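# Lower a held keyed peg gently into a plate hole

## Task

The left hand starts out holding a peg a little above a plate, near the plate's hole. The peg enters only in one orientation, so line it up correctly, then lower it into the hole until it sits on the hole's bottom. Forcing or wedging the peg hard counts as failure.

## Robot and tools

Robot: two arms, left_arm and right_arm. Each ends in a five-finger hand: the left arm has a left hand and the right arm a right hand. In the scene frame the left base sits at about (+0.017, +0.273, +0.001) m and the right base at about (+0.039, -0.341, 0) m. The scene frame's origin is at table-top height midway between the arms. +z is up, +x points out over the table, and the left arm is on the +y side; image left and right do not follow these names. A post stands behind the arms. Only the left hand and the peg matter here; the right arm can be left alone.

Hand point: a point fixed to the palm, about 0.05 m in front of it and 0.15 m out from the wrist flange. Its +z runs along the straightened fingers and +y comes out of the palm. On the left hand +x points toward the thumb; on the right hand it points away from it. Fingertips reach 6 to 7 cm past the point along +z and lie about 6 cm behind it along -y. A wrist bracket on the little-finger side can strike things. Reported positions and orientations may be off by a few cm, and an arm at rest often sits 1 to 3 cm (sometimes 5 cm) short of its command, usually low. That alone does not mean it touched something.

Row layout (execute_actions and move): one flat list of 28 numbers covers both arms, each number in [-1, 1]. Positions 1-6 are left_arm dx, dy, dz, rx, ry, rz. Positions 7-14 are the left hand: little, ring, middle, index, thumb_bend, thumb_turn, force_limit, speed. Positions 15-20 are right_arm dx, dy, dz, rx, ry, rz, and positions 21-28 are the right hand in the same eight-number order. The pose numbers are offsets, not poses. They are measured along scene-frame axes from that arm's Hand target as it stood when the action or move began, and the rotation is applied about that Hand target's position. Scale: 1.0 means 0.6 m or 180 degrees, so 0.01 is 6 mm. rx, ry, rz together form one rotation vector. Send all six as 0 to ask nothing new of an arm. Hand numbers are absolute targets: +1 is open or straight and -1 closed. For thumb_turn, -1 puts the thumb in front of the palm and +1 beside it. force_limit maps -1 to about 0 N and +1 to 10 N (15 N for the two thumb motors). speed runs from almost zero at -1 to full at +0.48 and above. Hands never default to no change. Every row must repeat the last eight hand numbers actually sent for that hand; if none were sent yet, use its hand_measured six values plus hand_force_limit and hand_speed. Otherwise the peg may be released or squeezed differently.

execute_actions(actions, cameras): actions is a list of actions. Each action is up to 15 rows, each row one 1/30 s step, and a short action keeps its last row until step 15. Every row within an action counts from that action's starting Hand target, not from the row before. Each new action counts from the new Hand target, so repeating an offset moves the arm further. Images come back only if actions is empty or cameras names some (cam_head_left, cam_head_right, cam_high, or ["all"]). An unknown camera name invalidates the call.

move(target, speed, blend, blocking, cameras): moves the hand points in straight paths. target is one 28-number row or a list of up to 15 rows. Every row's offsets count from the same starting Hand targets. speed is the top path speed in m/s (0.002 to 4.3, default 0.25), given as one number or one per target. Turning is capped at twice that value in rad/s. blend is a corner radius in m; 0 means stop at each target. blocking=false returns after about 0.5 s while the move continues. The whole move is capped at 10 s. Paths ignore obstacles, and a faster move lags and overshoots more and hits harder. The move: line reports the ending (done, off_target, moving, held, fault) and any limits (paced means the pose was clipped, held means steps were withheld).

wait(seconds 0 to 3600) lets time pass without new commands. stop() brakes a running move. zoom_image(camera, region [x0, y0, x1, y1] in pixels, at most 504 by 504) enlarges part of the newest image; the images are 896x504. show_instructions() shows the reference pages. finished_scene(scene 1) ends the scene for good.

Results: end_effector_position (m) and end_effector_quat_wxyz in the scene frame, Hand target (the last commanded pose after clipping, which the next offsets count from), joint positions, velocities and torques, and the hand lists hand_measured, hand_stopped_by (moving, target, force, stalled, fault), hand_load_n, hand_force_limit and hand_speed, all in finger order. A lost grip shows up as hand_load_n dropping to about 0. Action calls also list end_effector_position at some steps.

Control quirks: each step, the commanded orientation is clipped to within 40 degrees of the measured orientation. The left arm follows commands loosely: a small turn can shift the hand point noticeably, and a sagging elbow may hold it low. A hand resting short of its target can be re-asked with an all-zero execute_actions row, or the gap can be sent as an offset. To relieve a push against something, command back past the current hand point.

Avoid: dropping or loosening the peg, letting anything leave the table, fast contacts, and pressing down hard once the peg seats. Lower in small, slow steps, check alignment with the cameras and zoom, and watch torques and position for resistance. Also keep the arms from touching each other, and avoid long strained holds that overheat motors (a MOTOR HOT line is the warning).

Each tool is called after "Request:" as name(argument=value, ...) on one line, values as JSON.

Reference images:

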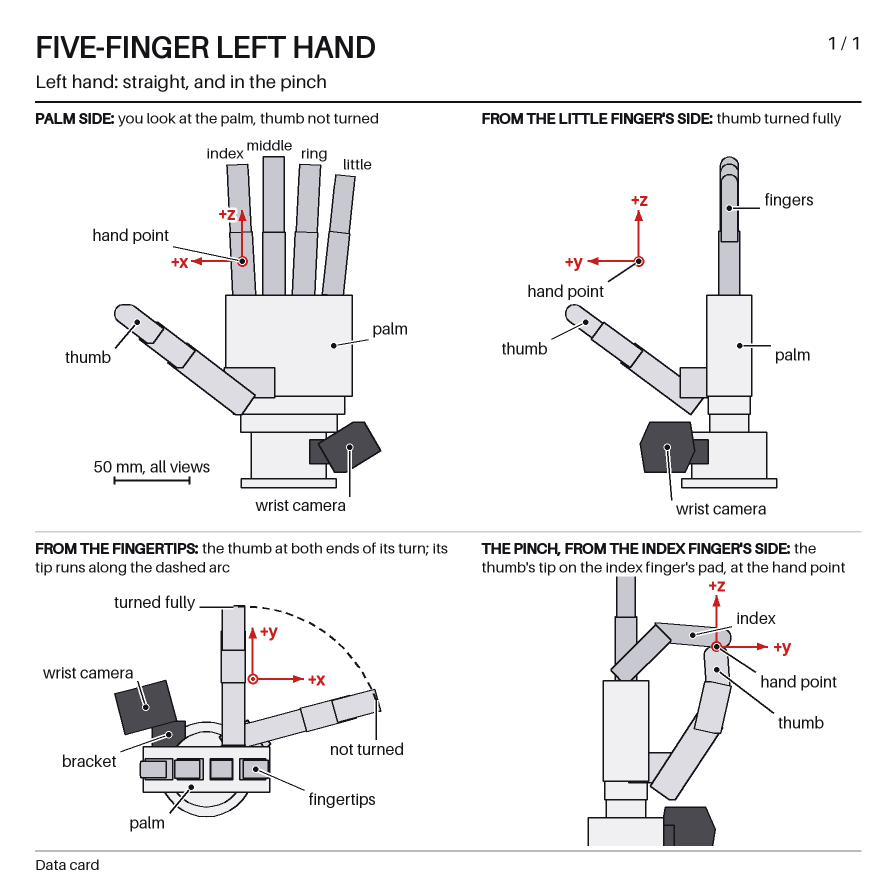

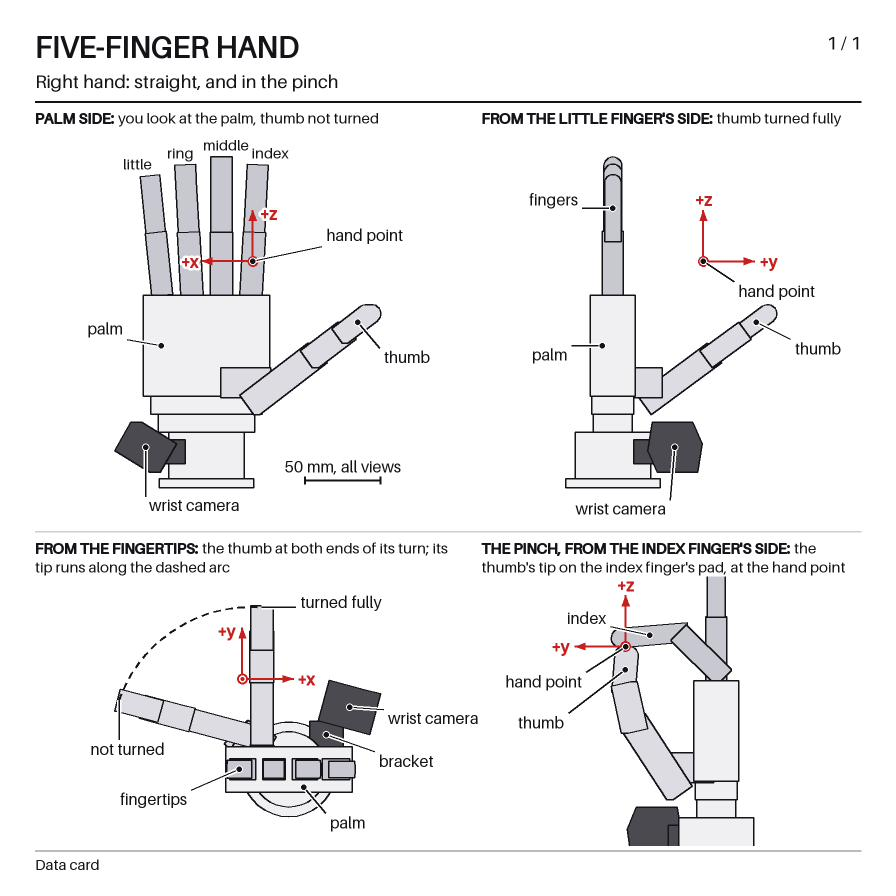

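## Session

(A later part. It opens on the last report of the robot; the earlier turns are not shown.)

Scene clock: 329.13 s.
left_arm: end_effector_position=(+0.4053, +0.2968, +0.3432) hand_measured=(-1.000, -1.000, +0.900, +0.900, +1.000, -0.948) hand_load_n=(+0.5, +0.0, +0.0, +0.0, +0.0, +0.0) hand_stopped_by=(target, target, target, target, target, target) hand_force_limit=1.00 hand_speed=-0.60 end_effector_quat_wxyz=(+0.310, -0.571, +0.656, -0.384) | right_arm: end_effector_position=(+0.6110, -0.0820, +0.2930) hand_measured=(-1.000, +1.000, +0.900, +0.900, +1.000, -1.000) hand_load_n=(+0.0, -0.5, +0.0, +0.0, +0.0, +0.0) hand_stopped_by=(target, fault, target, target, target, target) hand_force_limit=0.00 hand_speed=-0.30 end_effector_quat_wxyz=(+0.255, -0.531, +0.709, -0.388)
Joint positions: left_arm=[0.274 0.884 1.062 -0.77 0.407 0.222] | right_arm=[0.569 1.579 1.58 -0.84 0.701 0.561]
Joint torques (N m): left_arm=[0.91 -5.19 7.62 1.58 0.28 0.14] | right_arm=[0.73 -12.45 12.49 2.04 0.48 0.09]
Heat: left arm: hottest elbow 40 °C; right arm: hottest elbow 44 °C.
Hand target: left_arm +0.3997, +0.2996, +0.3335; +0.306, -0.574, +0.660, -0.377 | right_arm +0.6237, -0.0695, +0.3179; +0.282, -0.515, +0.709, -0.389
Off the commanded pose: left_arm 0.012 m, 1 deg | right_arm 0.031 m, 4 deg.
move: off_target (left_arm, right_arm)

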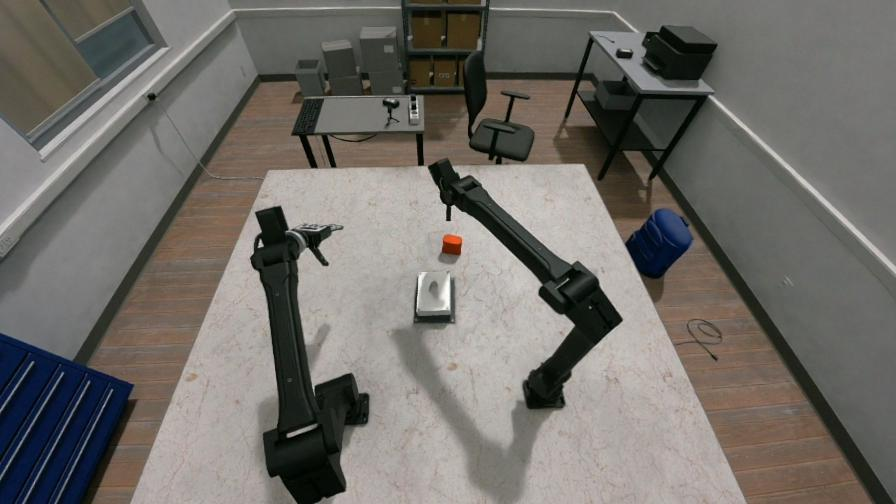

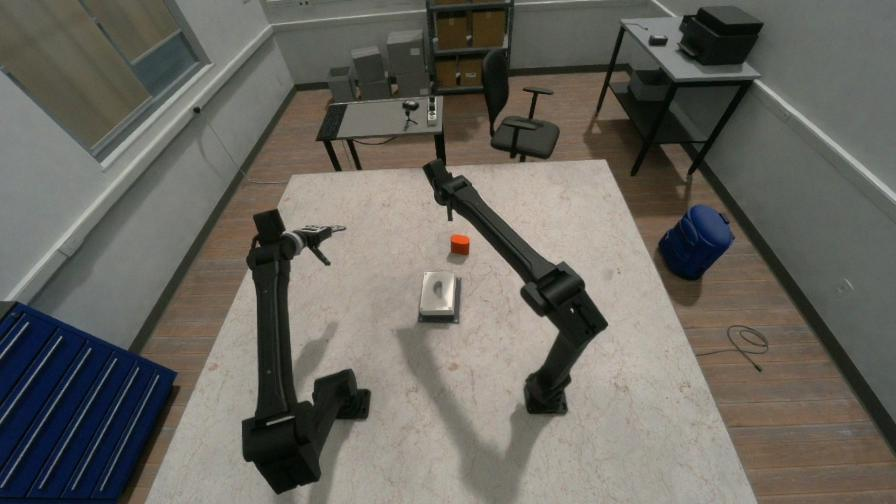

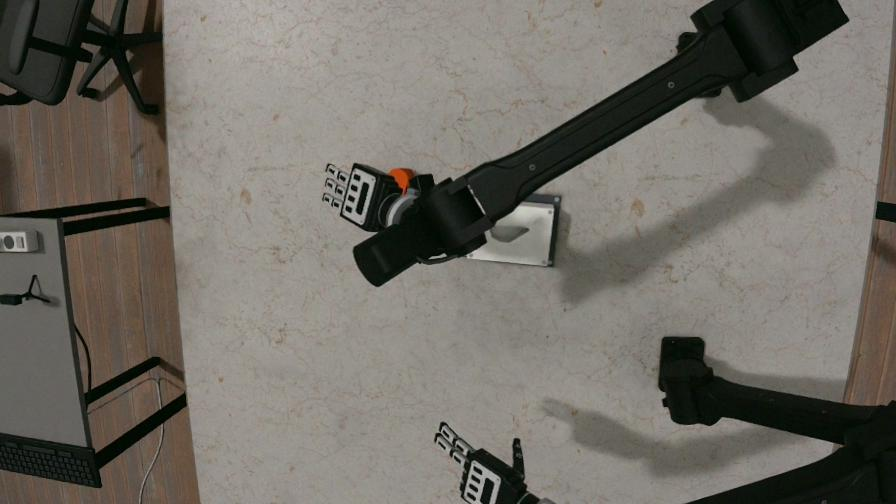

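Request:
move(target=[0,0,0,0,0,0,-1.0,-1.0,0.9,0.9,1.0,-0.948,1.0,-0.6,0,0,-0.16,0,0,0,-1,-1,0.9,0.9,1,-1,0,-0.3], speed=0.15, cameras=["cam_high","cam_head_left","cam_head_right"])

Request:
zoom_image(camera="cam_high", region=[350, 120, 470, 240])

Request:
zoom_image(camera="cam_head_right", region=[420, 195, 500, 275])

Request:
zoom_image(camera="cam_head_left", region=[420, 195, 500, 275])

Scene clock: 341.13 s.
left_arm: end_effector_position=(+0.4053, +0.2968, +0.3432) hand_measured=(-1.000, -1.000, +0.900, +0.900, +1.000, -0.948) hand_load_n=(+0.0, +0.0, -0.5, +0.0, +0.0, +0.0) hand_stopped_by=(target, target, target, target, target, target) hand_force_limit=1.00 hand_speed=-0.60 end_effector_quat_wxyz=(+0.310, -0.571, +0.656, -0.384) | right_arm: end_effector_position=(+0.6196, -0.0767, +0.2180) hand_measured=(-1.000, +1.000, +0.900, +0.900, +1.000, -1.000) hand_load_n=(+0.0, +0.0, +0.0, +0.0, +0.0, +0.0) hand_stopped_by=(target, fault, target, target, target, target) hand_force_limit=0.00 hand_speed=-0.30 end_effector_quat_wxyz=(+0.271, -0.521, +0.709, -0.389)
Joint positions: left_arm=[0.274 0.884 1.062 -0.77 0.407 0.222] | right_arm=[0.569 1.607 1.401 -0.599 0.702 0.565]
Joint torques (N m): left_arm=[0.91 -5.19 7.62 1.57 0.28 0.14] | right_arm=[0.62 -13.27 9.24 2.35 0.43 0.06]
Heat: left arm: hottest elbow 40 °C; right arm: hottest elbow 45 °C.
Hand target: left_arm +0.3997, +0.2996, +0.3335; +0.306, -0.574, +0.660, -0.377 | right_arm +0.6237, -0.0694, +0.2219; +0.283, -0.516, +0.709, -0.389
Off the commanded pose: left_arm 0.012 m, 1 deg | right_arm 0.009 m, 1 deg.
move: done

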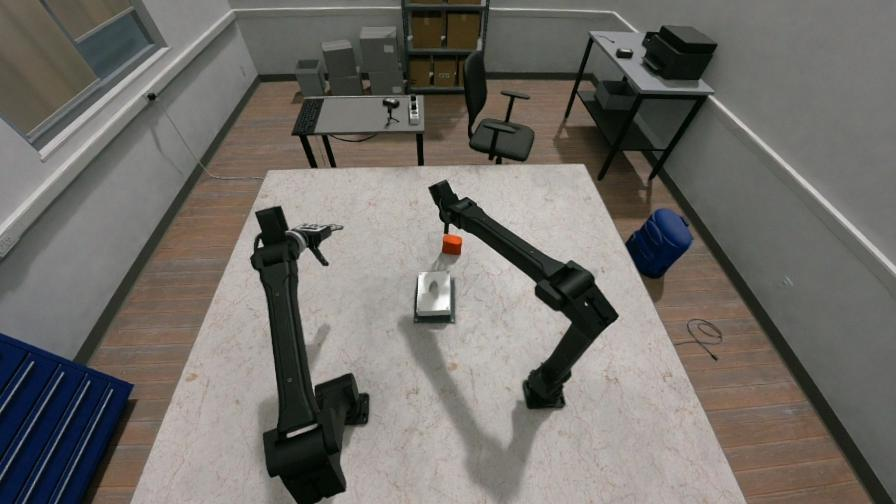

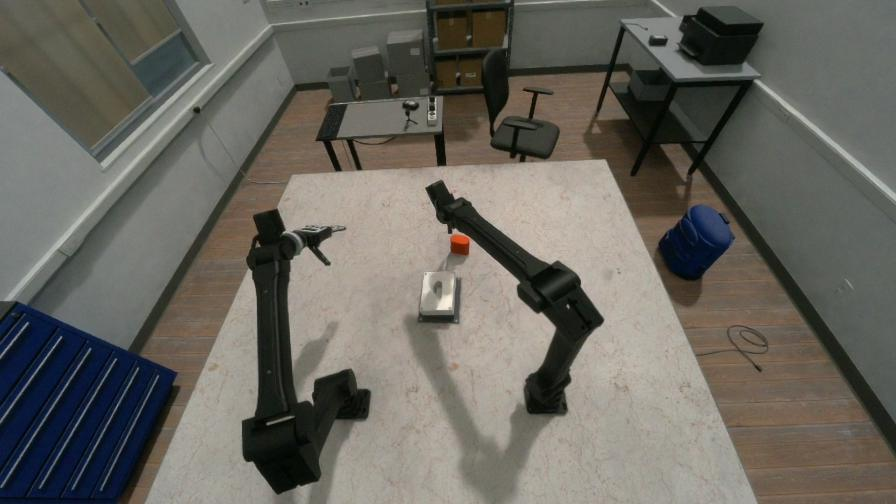

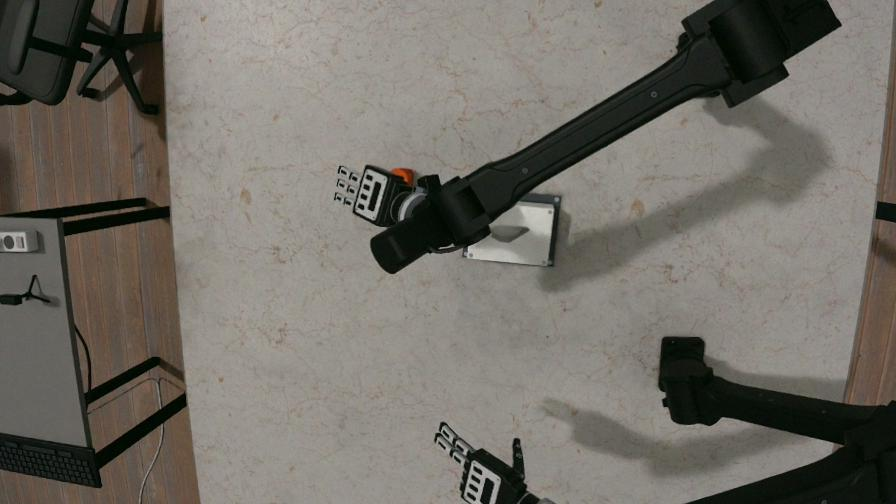

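Scaled by 4.200 from the camera's image (finer frame: 1280x720).

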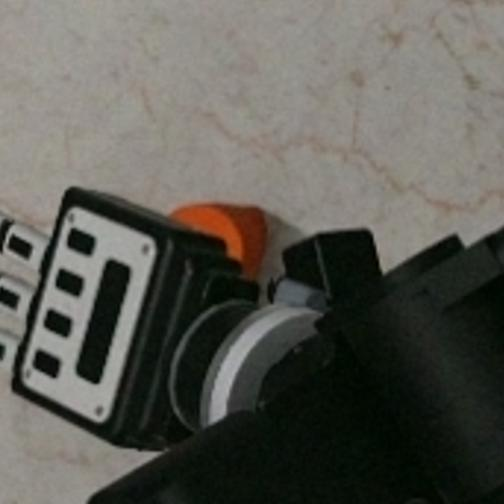

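Scaled by 6.300 from the camera's image (finer frame: 1280x720).

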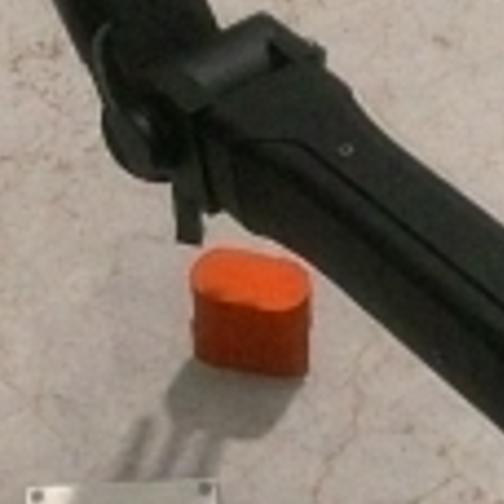

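Scaled by 6.300 from the camera's image (finer frame: 1280x720).

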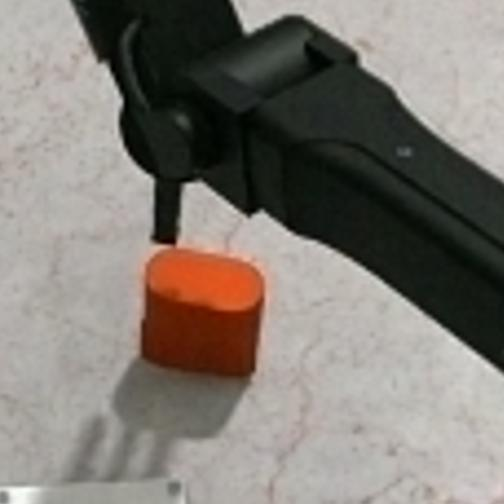

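Request:
move(target=[[0,0,0,0,0,0,-1.0,-1.0,0.9,0.9,1.0,-0.948,1.0,-0.6,-0.022,-0.022,-0.04,0,0,0,-1,-1,0.9,0.9,1,-1,0,-0.3],[0,0,0,0,0,0,-1.0,-1.0,0.9,0.9,1.0,-0.948,1.0,-0.6,-0.022,-0.022,-0.075,0,0,0,-1,-1,0.9,0.9,1,-1,0,-0.3]], speed=0.1, blend=0.005, cameras=["cam_high","cam_head_left","cam_head_right"])

Request:
zoom_image(camera="cam_high", region=[350, 120, 470, 240])

Request:
zoom_image(camera="cam_head_right", region=[420, 195, 500, 275])

Request:
zoom_image(camera="cam_head_left", region=[420, 195, 500, 275])

Scene clock: 368.47 s.
left_arm: end_effector_position=(+0.4053, +0.2968, +0.3432) hand_measured=(-1.000, -1.000, +0.900, +0.900, +1.000, -0.948) hand_load_n=(+0.0, +0.0, +0.0, +0.0, +0.0, +0.0) hand_stopped_by=(target, target, target, target, target, target) hand_force_limit=1.00 hand_speed=-0.60 end_effector_quat_wxyz=(+0.310, -0.571, +0.656, -0.384) | right_arm: end_effector_position=(+0.6063, -0.0849, +0.1665) hand_measured=(-1.000, +1.000, +0.900, +0.900, +1.000, -1.000) hand_load_n=(+0.0, +0.0, +0.0, +0.0, +0.0, -0.5) hand_stopped_by=(target, fault, target, target, target, target) hand_force_limit=0.00 hand_speed=-0.30 end_effector_quat_wxyz=(+0.268, -0.523, +0.709, -0.389)
Joint positions: left_arm=[0.274 0.884 1.062 -0.77 0.407 0.222] | right_arm=[0.569 1.607 1.264 -0.468 0.702 0.565]
Joint torques (N m): left_arm=[0.91 -5.19 7.62 1.57 0.28 0.14] | right_arm=[0.03 -13.98 8.65 2.29 0.25 -0.01]
Heat: left arm: hottest elbow 40 °C; right arm: hottest elbow 43 °C.
Hand target: left_arm +0.3997, +0.2996, +0.3335; +0.306, -0.574, +0.660, -0.377 | right_arm +0.6104, -0.0827, +0.1768; +0.282, -0.516, +0.709, -0.389
Off the commanded pose: left_arm 0.012 m, 1 deg | right_arm 0.011 m, 2 deg.
move: off_target (right_arm)

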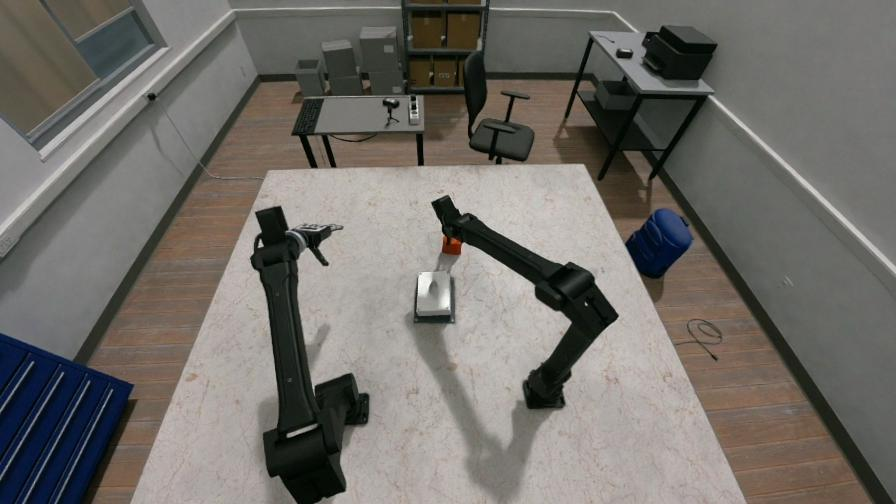

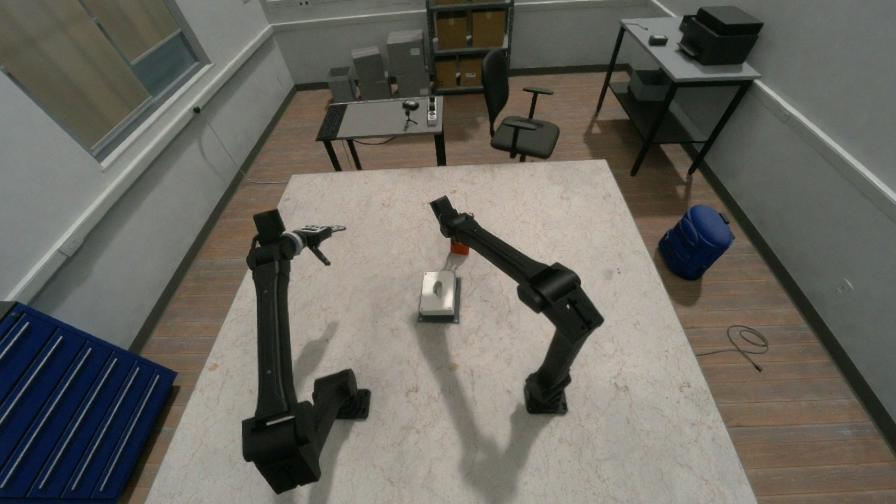

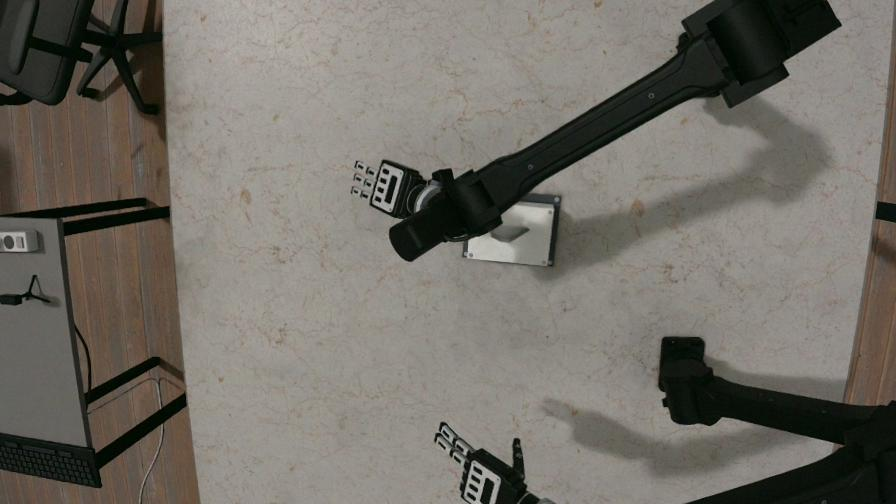

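Scaled by 4.200 from the camera's image (finer frame: 1280x720).

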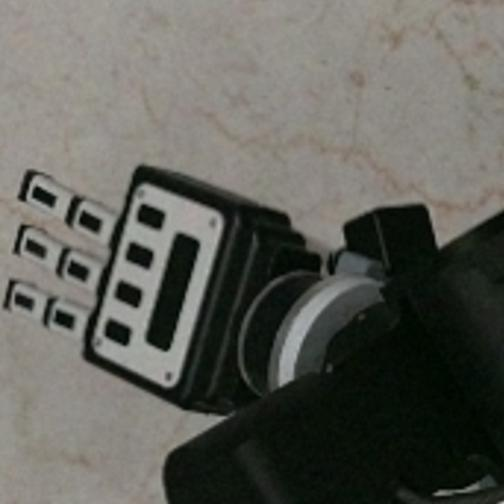

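Scaled by 6.300 from the camera's image (finer frame: 1280x720).

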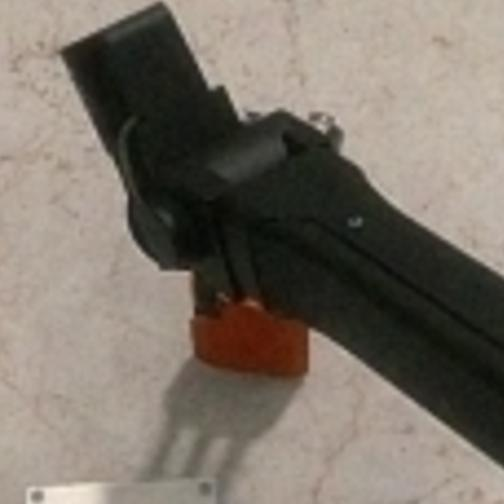

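Scaled by 6.300 from the camera's image (finer frame: 1280x720).

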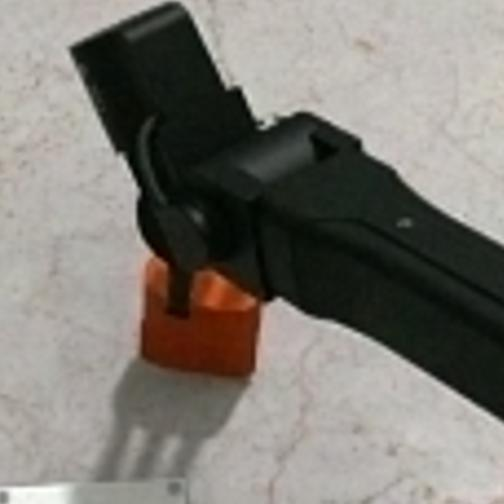

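Request:
move(target=[[0,0,0,0,0,0,-1.0,-1.0,0.9,0.9,1.0,-0.948,1.0,-0.6,0.002,-0.023,0,0,0,0,-1,-1,0.9,0.9,1,-1,0,-0.3],[0,0,0,0,0,0,-1.0,-1.0,0.9,0.9,1.0,-0.948,1.0,-0.6,0.002,-0.023,-0.06,0,0,0,-1,-1,0.9,0.9,1,-1,0,-0.3]], speed=0.06, cameras=["cam_high","cam_head_left","cam_head_right"])

Request:
zoom_image(camera="cam_high", region=[350, 120, 470, 240])

Request:
zoom_image(camera="cam_head_right", region=[420, 195, 500, 275])

Request:
zoom_image(camera="cam_head_left", region=[420, 195, 500, 275])

Scene clock: 405.90 s.
left_arm: end_effector_position=(+0.4053, +0.2968, +0.3432) hand_measured=(-1.000, -1.000, +0.900, +0.900, +1.000, -0.948) hand_load_n=(+0.0, +0.0, +0.0, +0.0, +0.0, +0.0) hand_stopped_by=(target, target, target, target, target, target) hand_force_limit=1.00 hand_speed=-0.60 end_effector_quat_wxyz=(+0.310, -0.571, +0.656, -0.384) | right_arm: end_effector_position=(+0.6040, -0.0910, +0.1419) hand_measured=(-1.000, +1.000, +0.900, +0.900, +1.000, -1.000) hand_load_n=(+0.0, +0.0, -0.5, -0.5, +0.0, +0.0) hand_stopped_by=(target, fault, target, target, target, target) hand_force_limit=0.00 hand_speed=-0.30 end_effector_quat_wxyz=(+0.281, -0.519, +0.709, -0.386)
Joint positions: left_arm=[0.274 0.884 1.062 -0.77 0.407 0.222] | right_arm=[0.558 1.607 1.184 -0.355 0.684 0.555]
Joint torques (N m): left_arm=[0.91 -5.13 7.62 1.57 0.28 0.14] | right_arm=[-0.91 -12.22 8.5 2.33 0.22 -0.12]
Heat: left arm: hottest elbow 40 °C; right arm: hottest elbow 39 °C.
Hand target: left_arm +0.3997, +0.2996, +0.3335; +0.306, -0.574, +0.660, -0.377 | right_arm +0.6116, -0.0963, +0.1408; +0.282, -0.516, +0.709, -0.389
Off the commanded pose: left_arm 0.012 m, 1 deg | right_arm 0.009 m, 1 deg.
move: done

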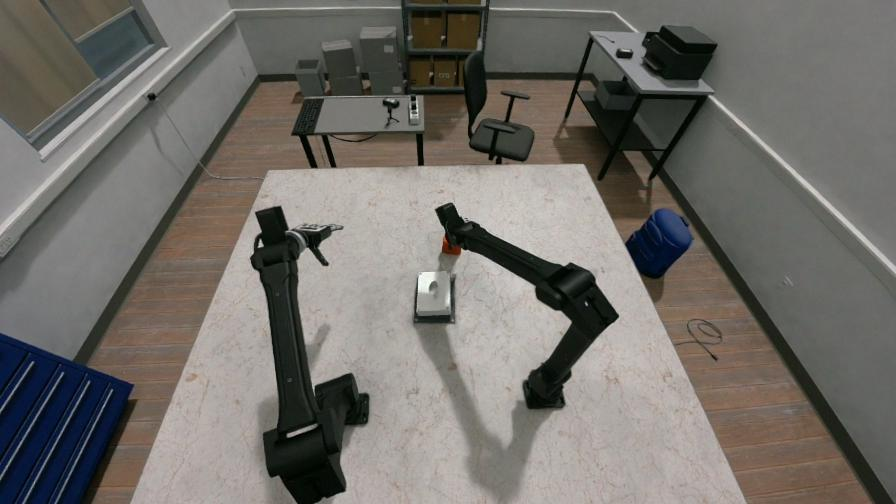

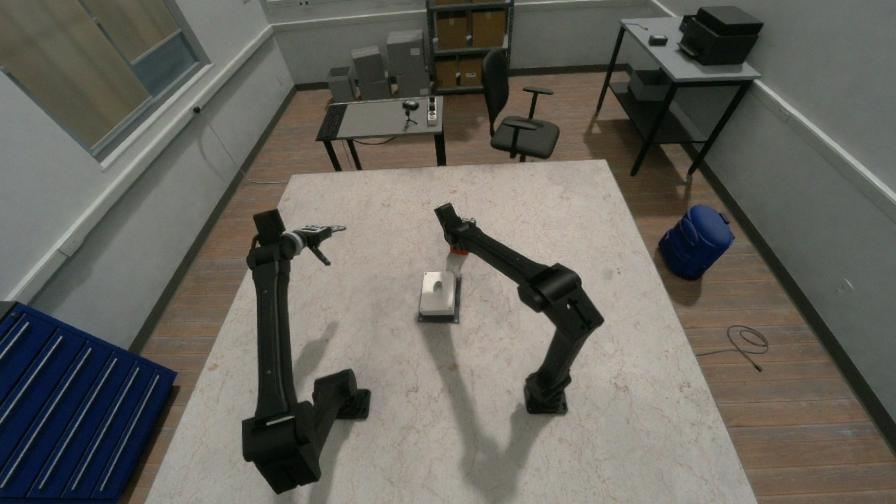

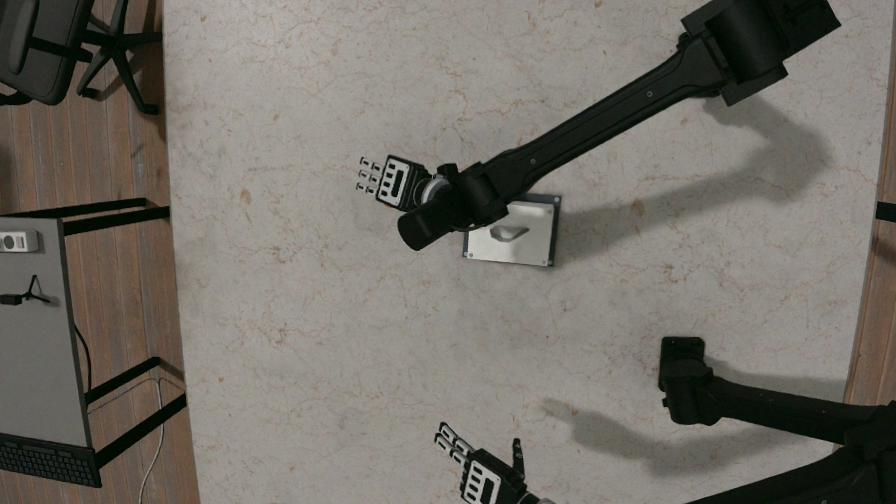

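Scaled by 4.200 from the camera's image (finer frame: 1280x720).

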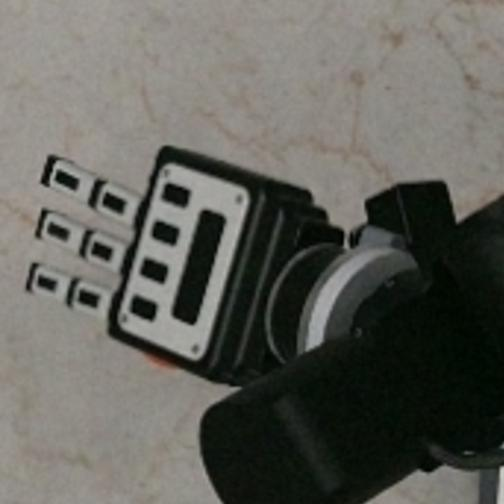

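Scaled by 6.300 from the camera's image (finer frame: 1280x720).

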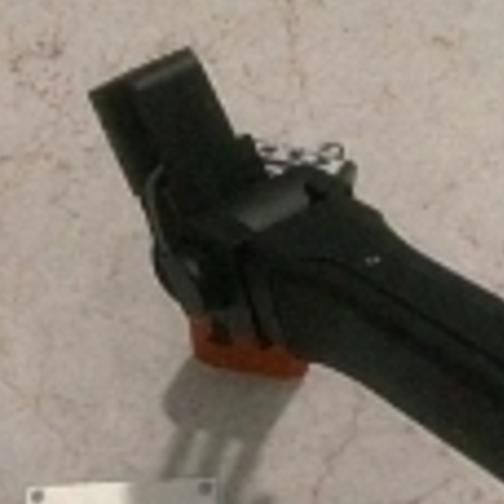

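Scaled by 6.300 from the camera's image (finer frame: 1280x720).

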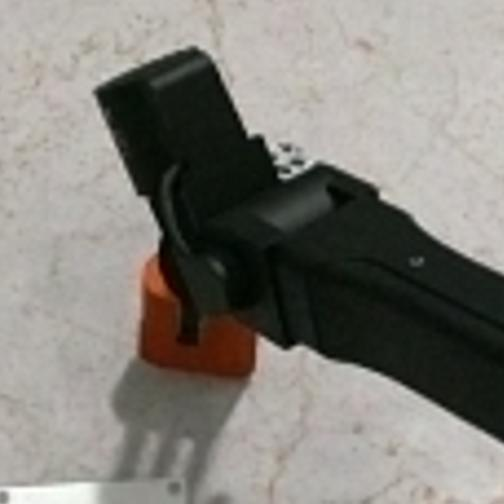

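Request:
move(target=[[0,0,0,0,0,0,-1.0,-1.0,0.9,0.9,1.0,-0.948,1.0,-0.6,0.025,-0.012,0,0,0,0,-1,-1,0.9,0.9,1,-1,0,-0.3],[0,0,0,0,0,0,-1.0,-1.0,0.9,0.9,1.0,-0.948,1.0,-0.6,0.025,-0.012,-0.05,0,0,0,-1,-1,0.9,0.9,1,-1,0,-0.3]], speed=0.06, cameras=["cam_high","cam_head_left","cam_head_right"])

Request:
zoom_image(camera="cam_high", region=[350, 120, 470, 240])

Request:
zoom_image(camera="cam_head_right", region=[420, 195, 500, 275])

Request:
zoom_image(camera="cam_head_left", region=[420, 195, 500, 275])

Scene clock: 422.60 s.
left_arm: end_effector_position=(+0.4053, +0.2968, +0.3432) hand_measured=(-1.000, -1.000, +0.900, +0.900, +1.000, -0.948) hand_load_n=(+0.0, +0.0, +0.0, +0.0, +0.0, +0.0) hand_stopped_by=(target, target, target, target, target, target) hand_force_limit=1.00 hand_speed=-0.60 end_effector_quat_wxyz=(+0.310, -0.571, +0.656, -0.384) | right_arm: end_effector_position=(+0.6190, -0.0990, +0.1118) hand_measured=(-1.000, +1.000, +0.900, +0.900, +1.000, -1.000) hand_load_n=(+0.0, +0.0, +0.0, +0.0, +0.0, +0.0) hand_stopped_by=(target, fault, target, target, target, target) hand_force_limit=0.00 hand_speed=-0.30 end_effector_quat_wxyz=(+0.281, -0.519, +0.709, -0.386)
Joint positions: left_arm=[0.274 0.884 1.062 -0.77 0.407 0.222] | right_arm=[0.529 1.663 1.165 -0.266 0.665 0.531]
Joint torques (N m): left_arm=[0.97 -5.19 7.62 1.57 0.28 0.14] | right_arm=[-0.85 -12.69 8.39 2.4 0.22 -0.12]
Heat: left arm: hottest elbow 40 °C; right arm: hottest elbow 39 °C.
Hand target: left_arm +0.3997, +0.2996, +0.3335; +0.306, -0.574, +0.660, -0.377 | right_arm +0.6267, -0.1035, +0.1110; +0.283, -0.516, +0.709, -0.389
Off the commanded pose: left_arm 0.012 m, 1 deg | right_arm 0.009 m, 1 deg.
move: done

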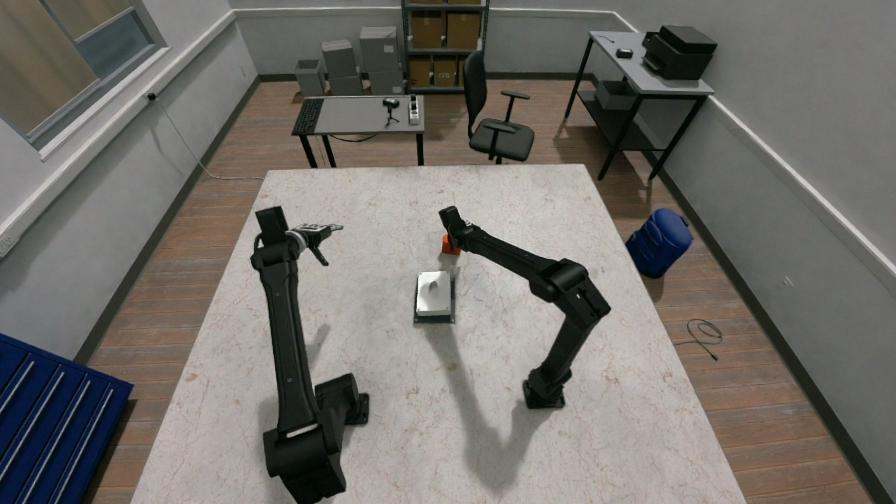

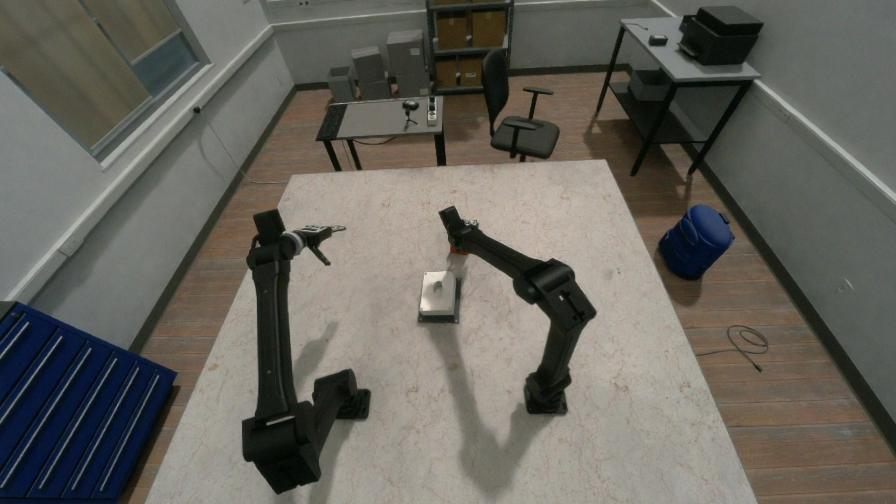

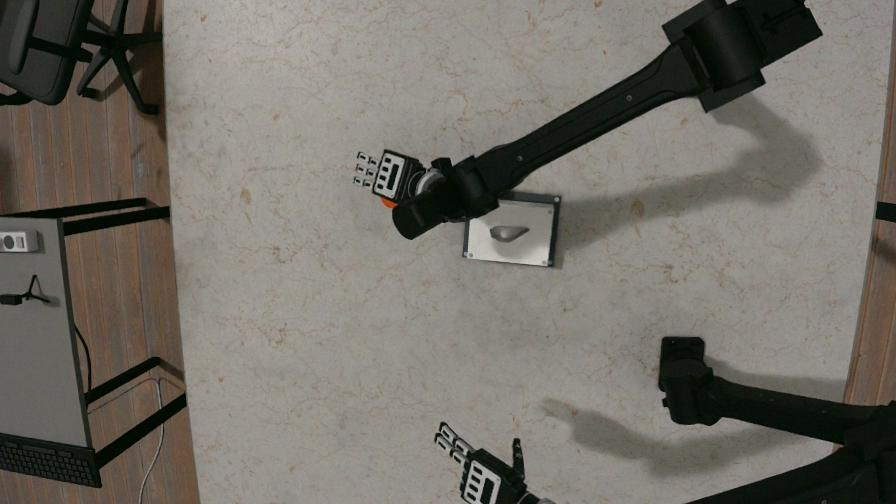

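Scaled by 4.200 from the camera's image (finer frame: 1280x720).

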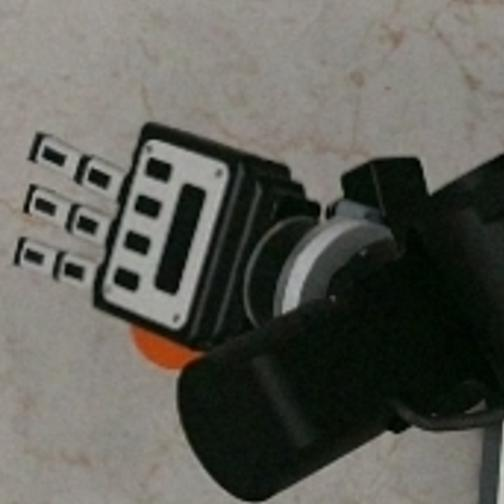

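Scaled by 6.300 from the camera's image (finer frame: 1280x720).

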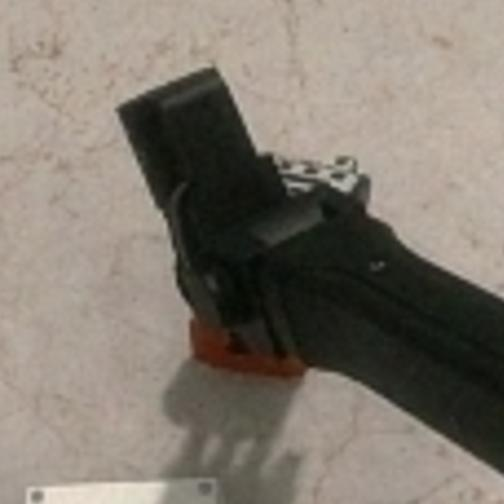

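Scaled by 6.300 from the camera's image (finer frame: 1280x720).

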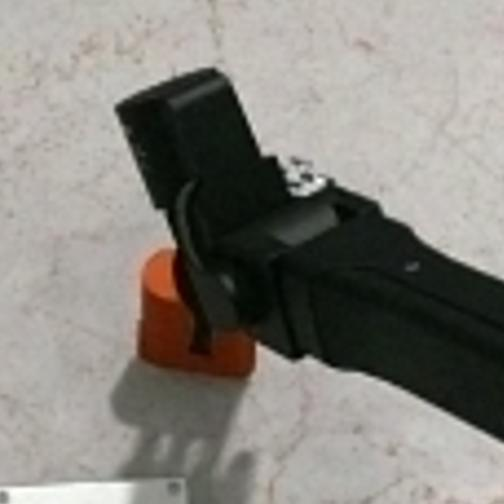

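Request:
move(target=[[0,0,0,0,0,0,-1.0,-1.0,0.9,0.9,1.0,-0.948,1.0,-0.6,0.002,0.009,0,0,0,0,-1,-1,0.9,0.9,1,-1,0,-0.3],[0,0,0,0,0,0,-1.0,-1.0,0.9,0.9,1.0,-0.948,1.0,-0.6,0.002,0.009,-0.06,0,0,0,-1,-1,0.9,0.9,1,-1,0,-0.3]], speed=0.05, cameras=["cam_high","cam_head_left","cam_head_right"])

Request:
zoom_image(camera="cam_high", region=[350, 120, 470, 240])

Request:
zoom_image(camera="cam_head_right", region=[420, 195, 500, 275])

Request:
zoom_image(camera="cam_head_left", region=[420, 195, 500, 275])

Scene clock: 439.77 s.
left_arm: end_effector_position=(+0.4053, +0.2968, +0.3432) hand_measured=(-1.000, -1.000, +0.900, +0.900, +1.000, -0.948) hand_load_n=(+0.0, +0.0, +0.0, +0.0, +0.0, +0.0) hand_stopped_by=(target, target, target, target, target, target) hand_force_limit=1.00 hand_speed=-0.60 end_effector_quat_wxyz=(+0.310, -0.571, +0.656, -0.384) | right_arm: end_effector_position=(+0.6224, -0.0971, +0.0767) hand_measured=(-1.000, +1.000, +0.900, +0.900, +1.000, -1.000) hand_load_n=(+0.0, +0.0, +0.0, +0.0, +0.0, +0.0) hand_stopped_by=(target, fault, target, target, target, target) hand_force_limit=0.00 hand_speed=-0.30 end_effector_quat_wxyz=(+0.280, -0.519, +0.710, -0.386)
Joint positions: left_arm=[0.274 0.884 1.062 -0.77 0.407 0.222] | right_arm=[0.529 1.721 1.137 -0.182 0.665 0.531]
Joint torques (N m): left_arm=[0.97 -5.13 7.61 1.57 0.28 0.14] | right_arm=[-0.21 -12.92 8.01 2.41 0.42 -0.05]
Heat: left arm: hottest elbow 40 °C; right arm: hottest elbow 39 °C.
Hand target: left_arm +0.3997, +0.2996, +0.3335; +0.306, -0.574, +0.660, -0.377 | right_arm +0.6279, -0.0981, +0.0750; +0.283, -0.516, +0.709, -0.389
Off the commanded pose: left_arm 0.012 m, 1 deg | right_arm 0.006 m, 1 deg.
move: done

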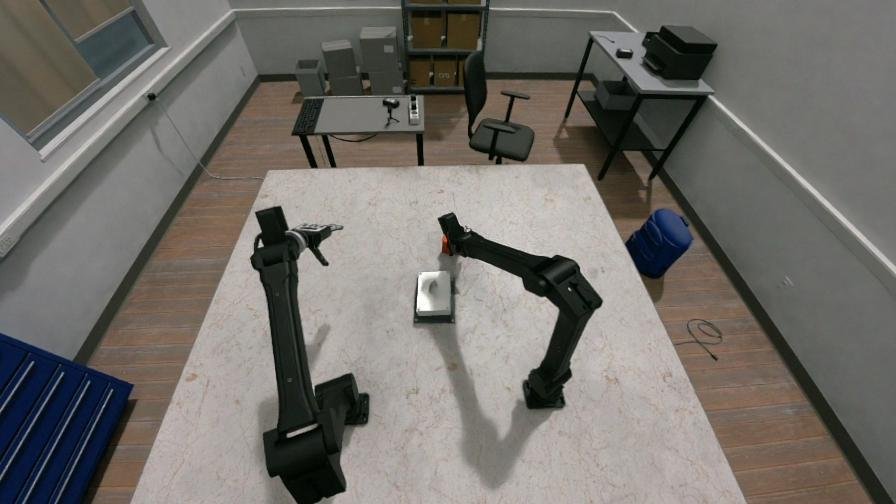

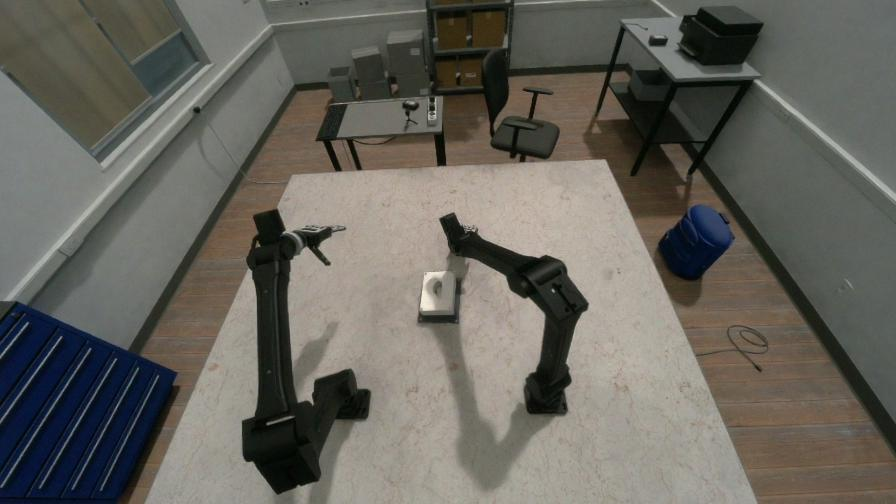

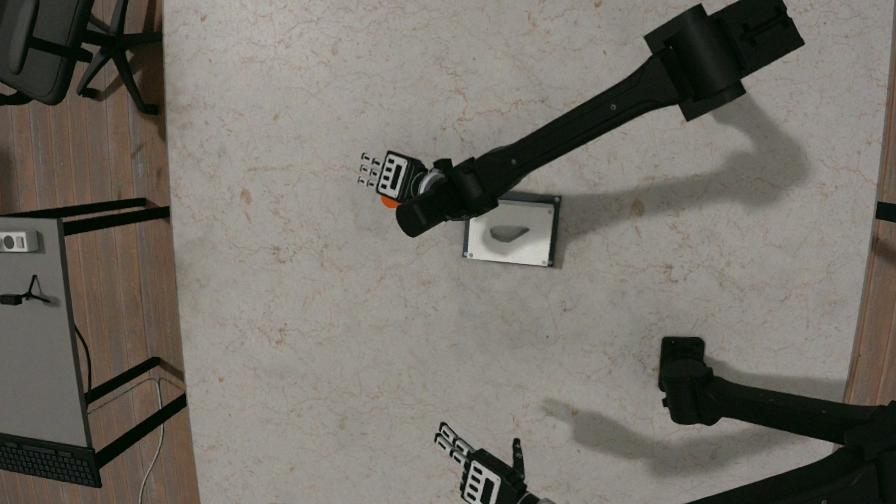

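Scaled by 4.200 from the camera's image (finer frame: 1280x720).

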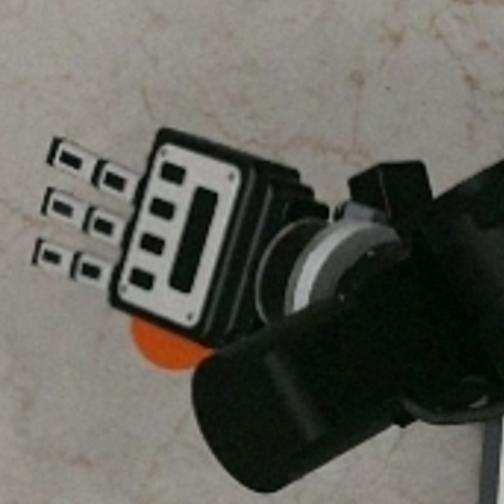

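Scaled by 6.300 from the camera's image (finer frame: 1280x720).

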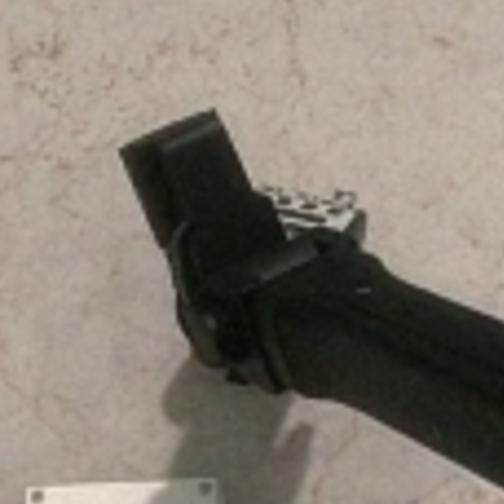

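Scaled by 6.300 from the camera's image (finer frame: 1280x720).

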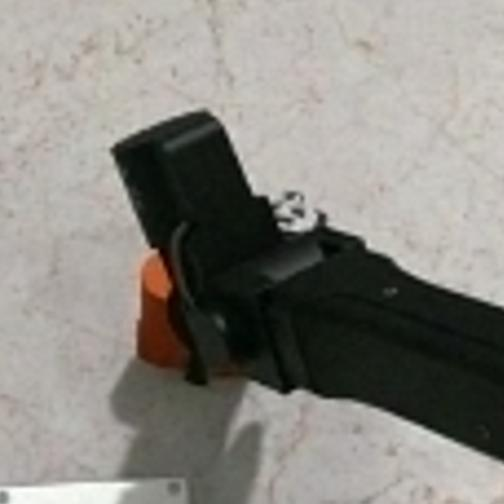

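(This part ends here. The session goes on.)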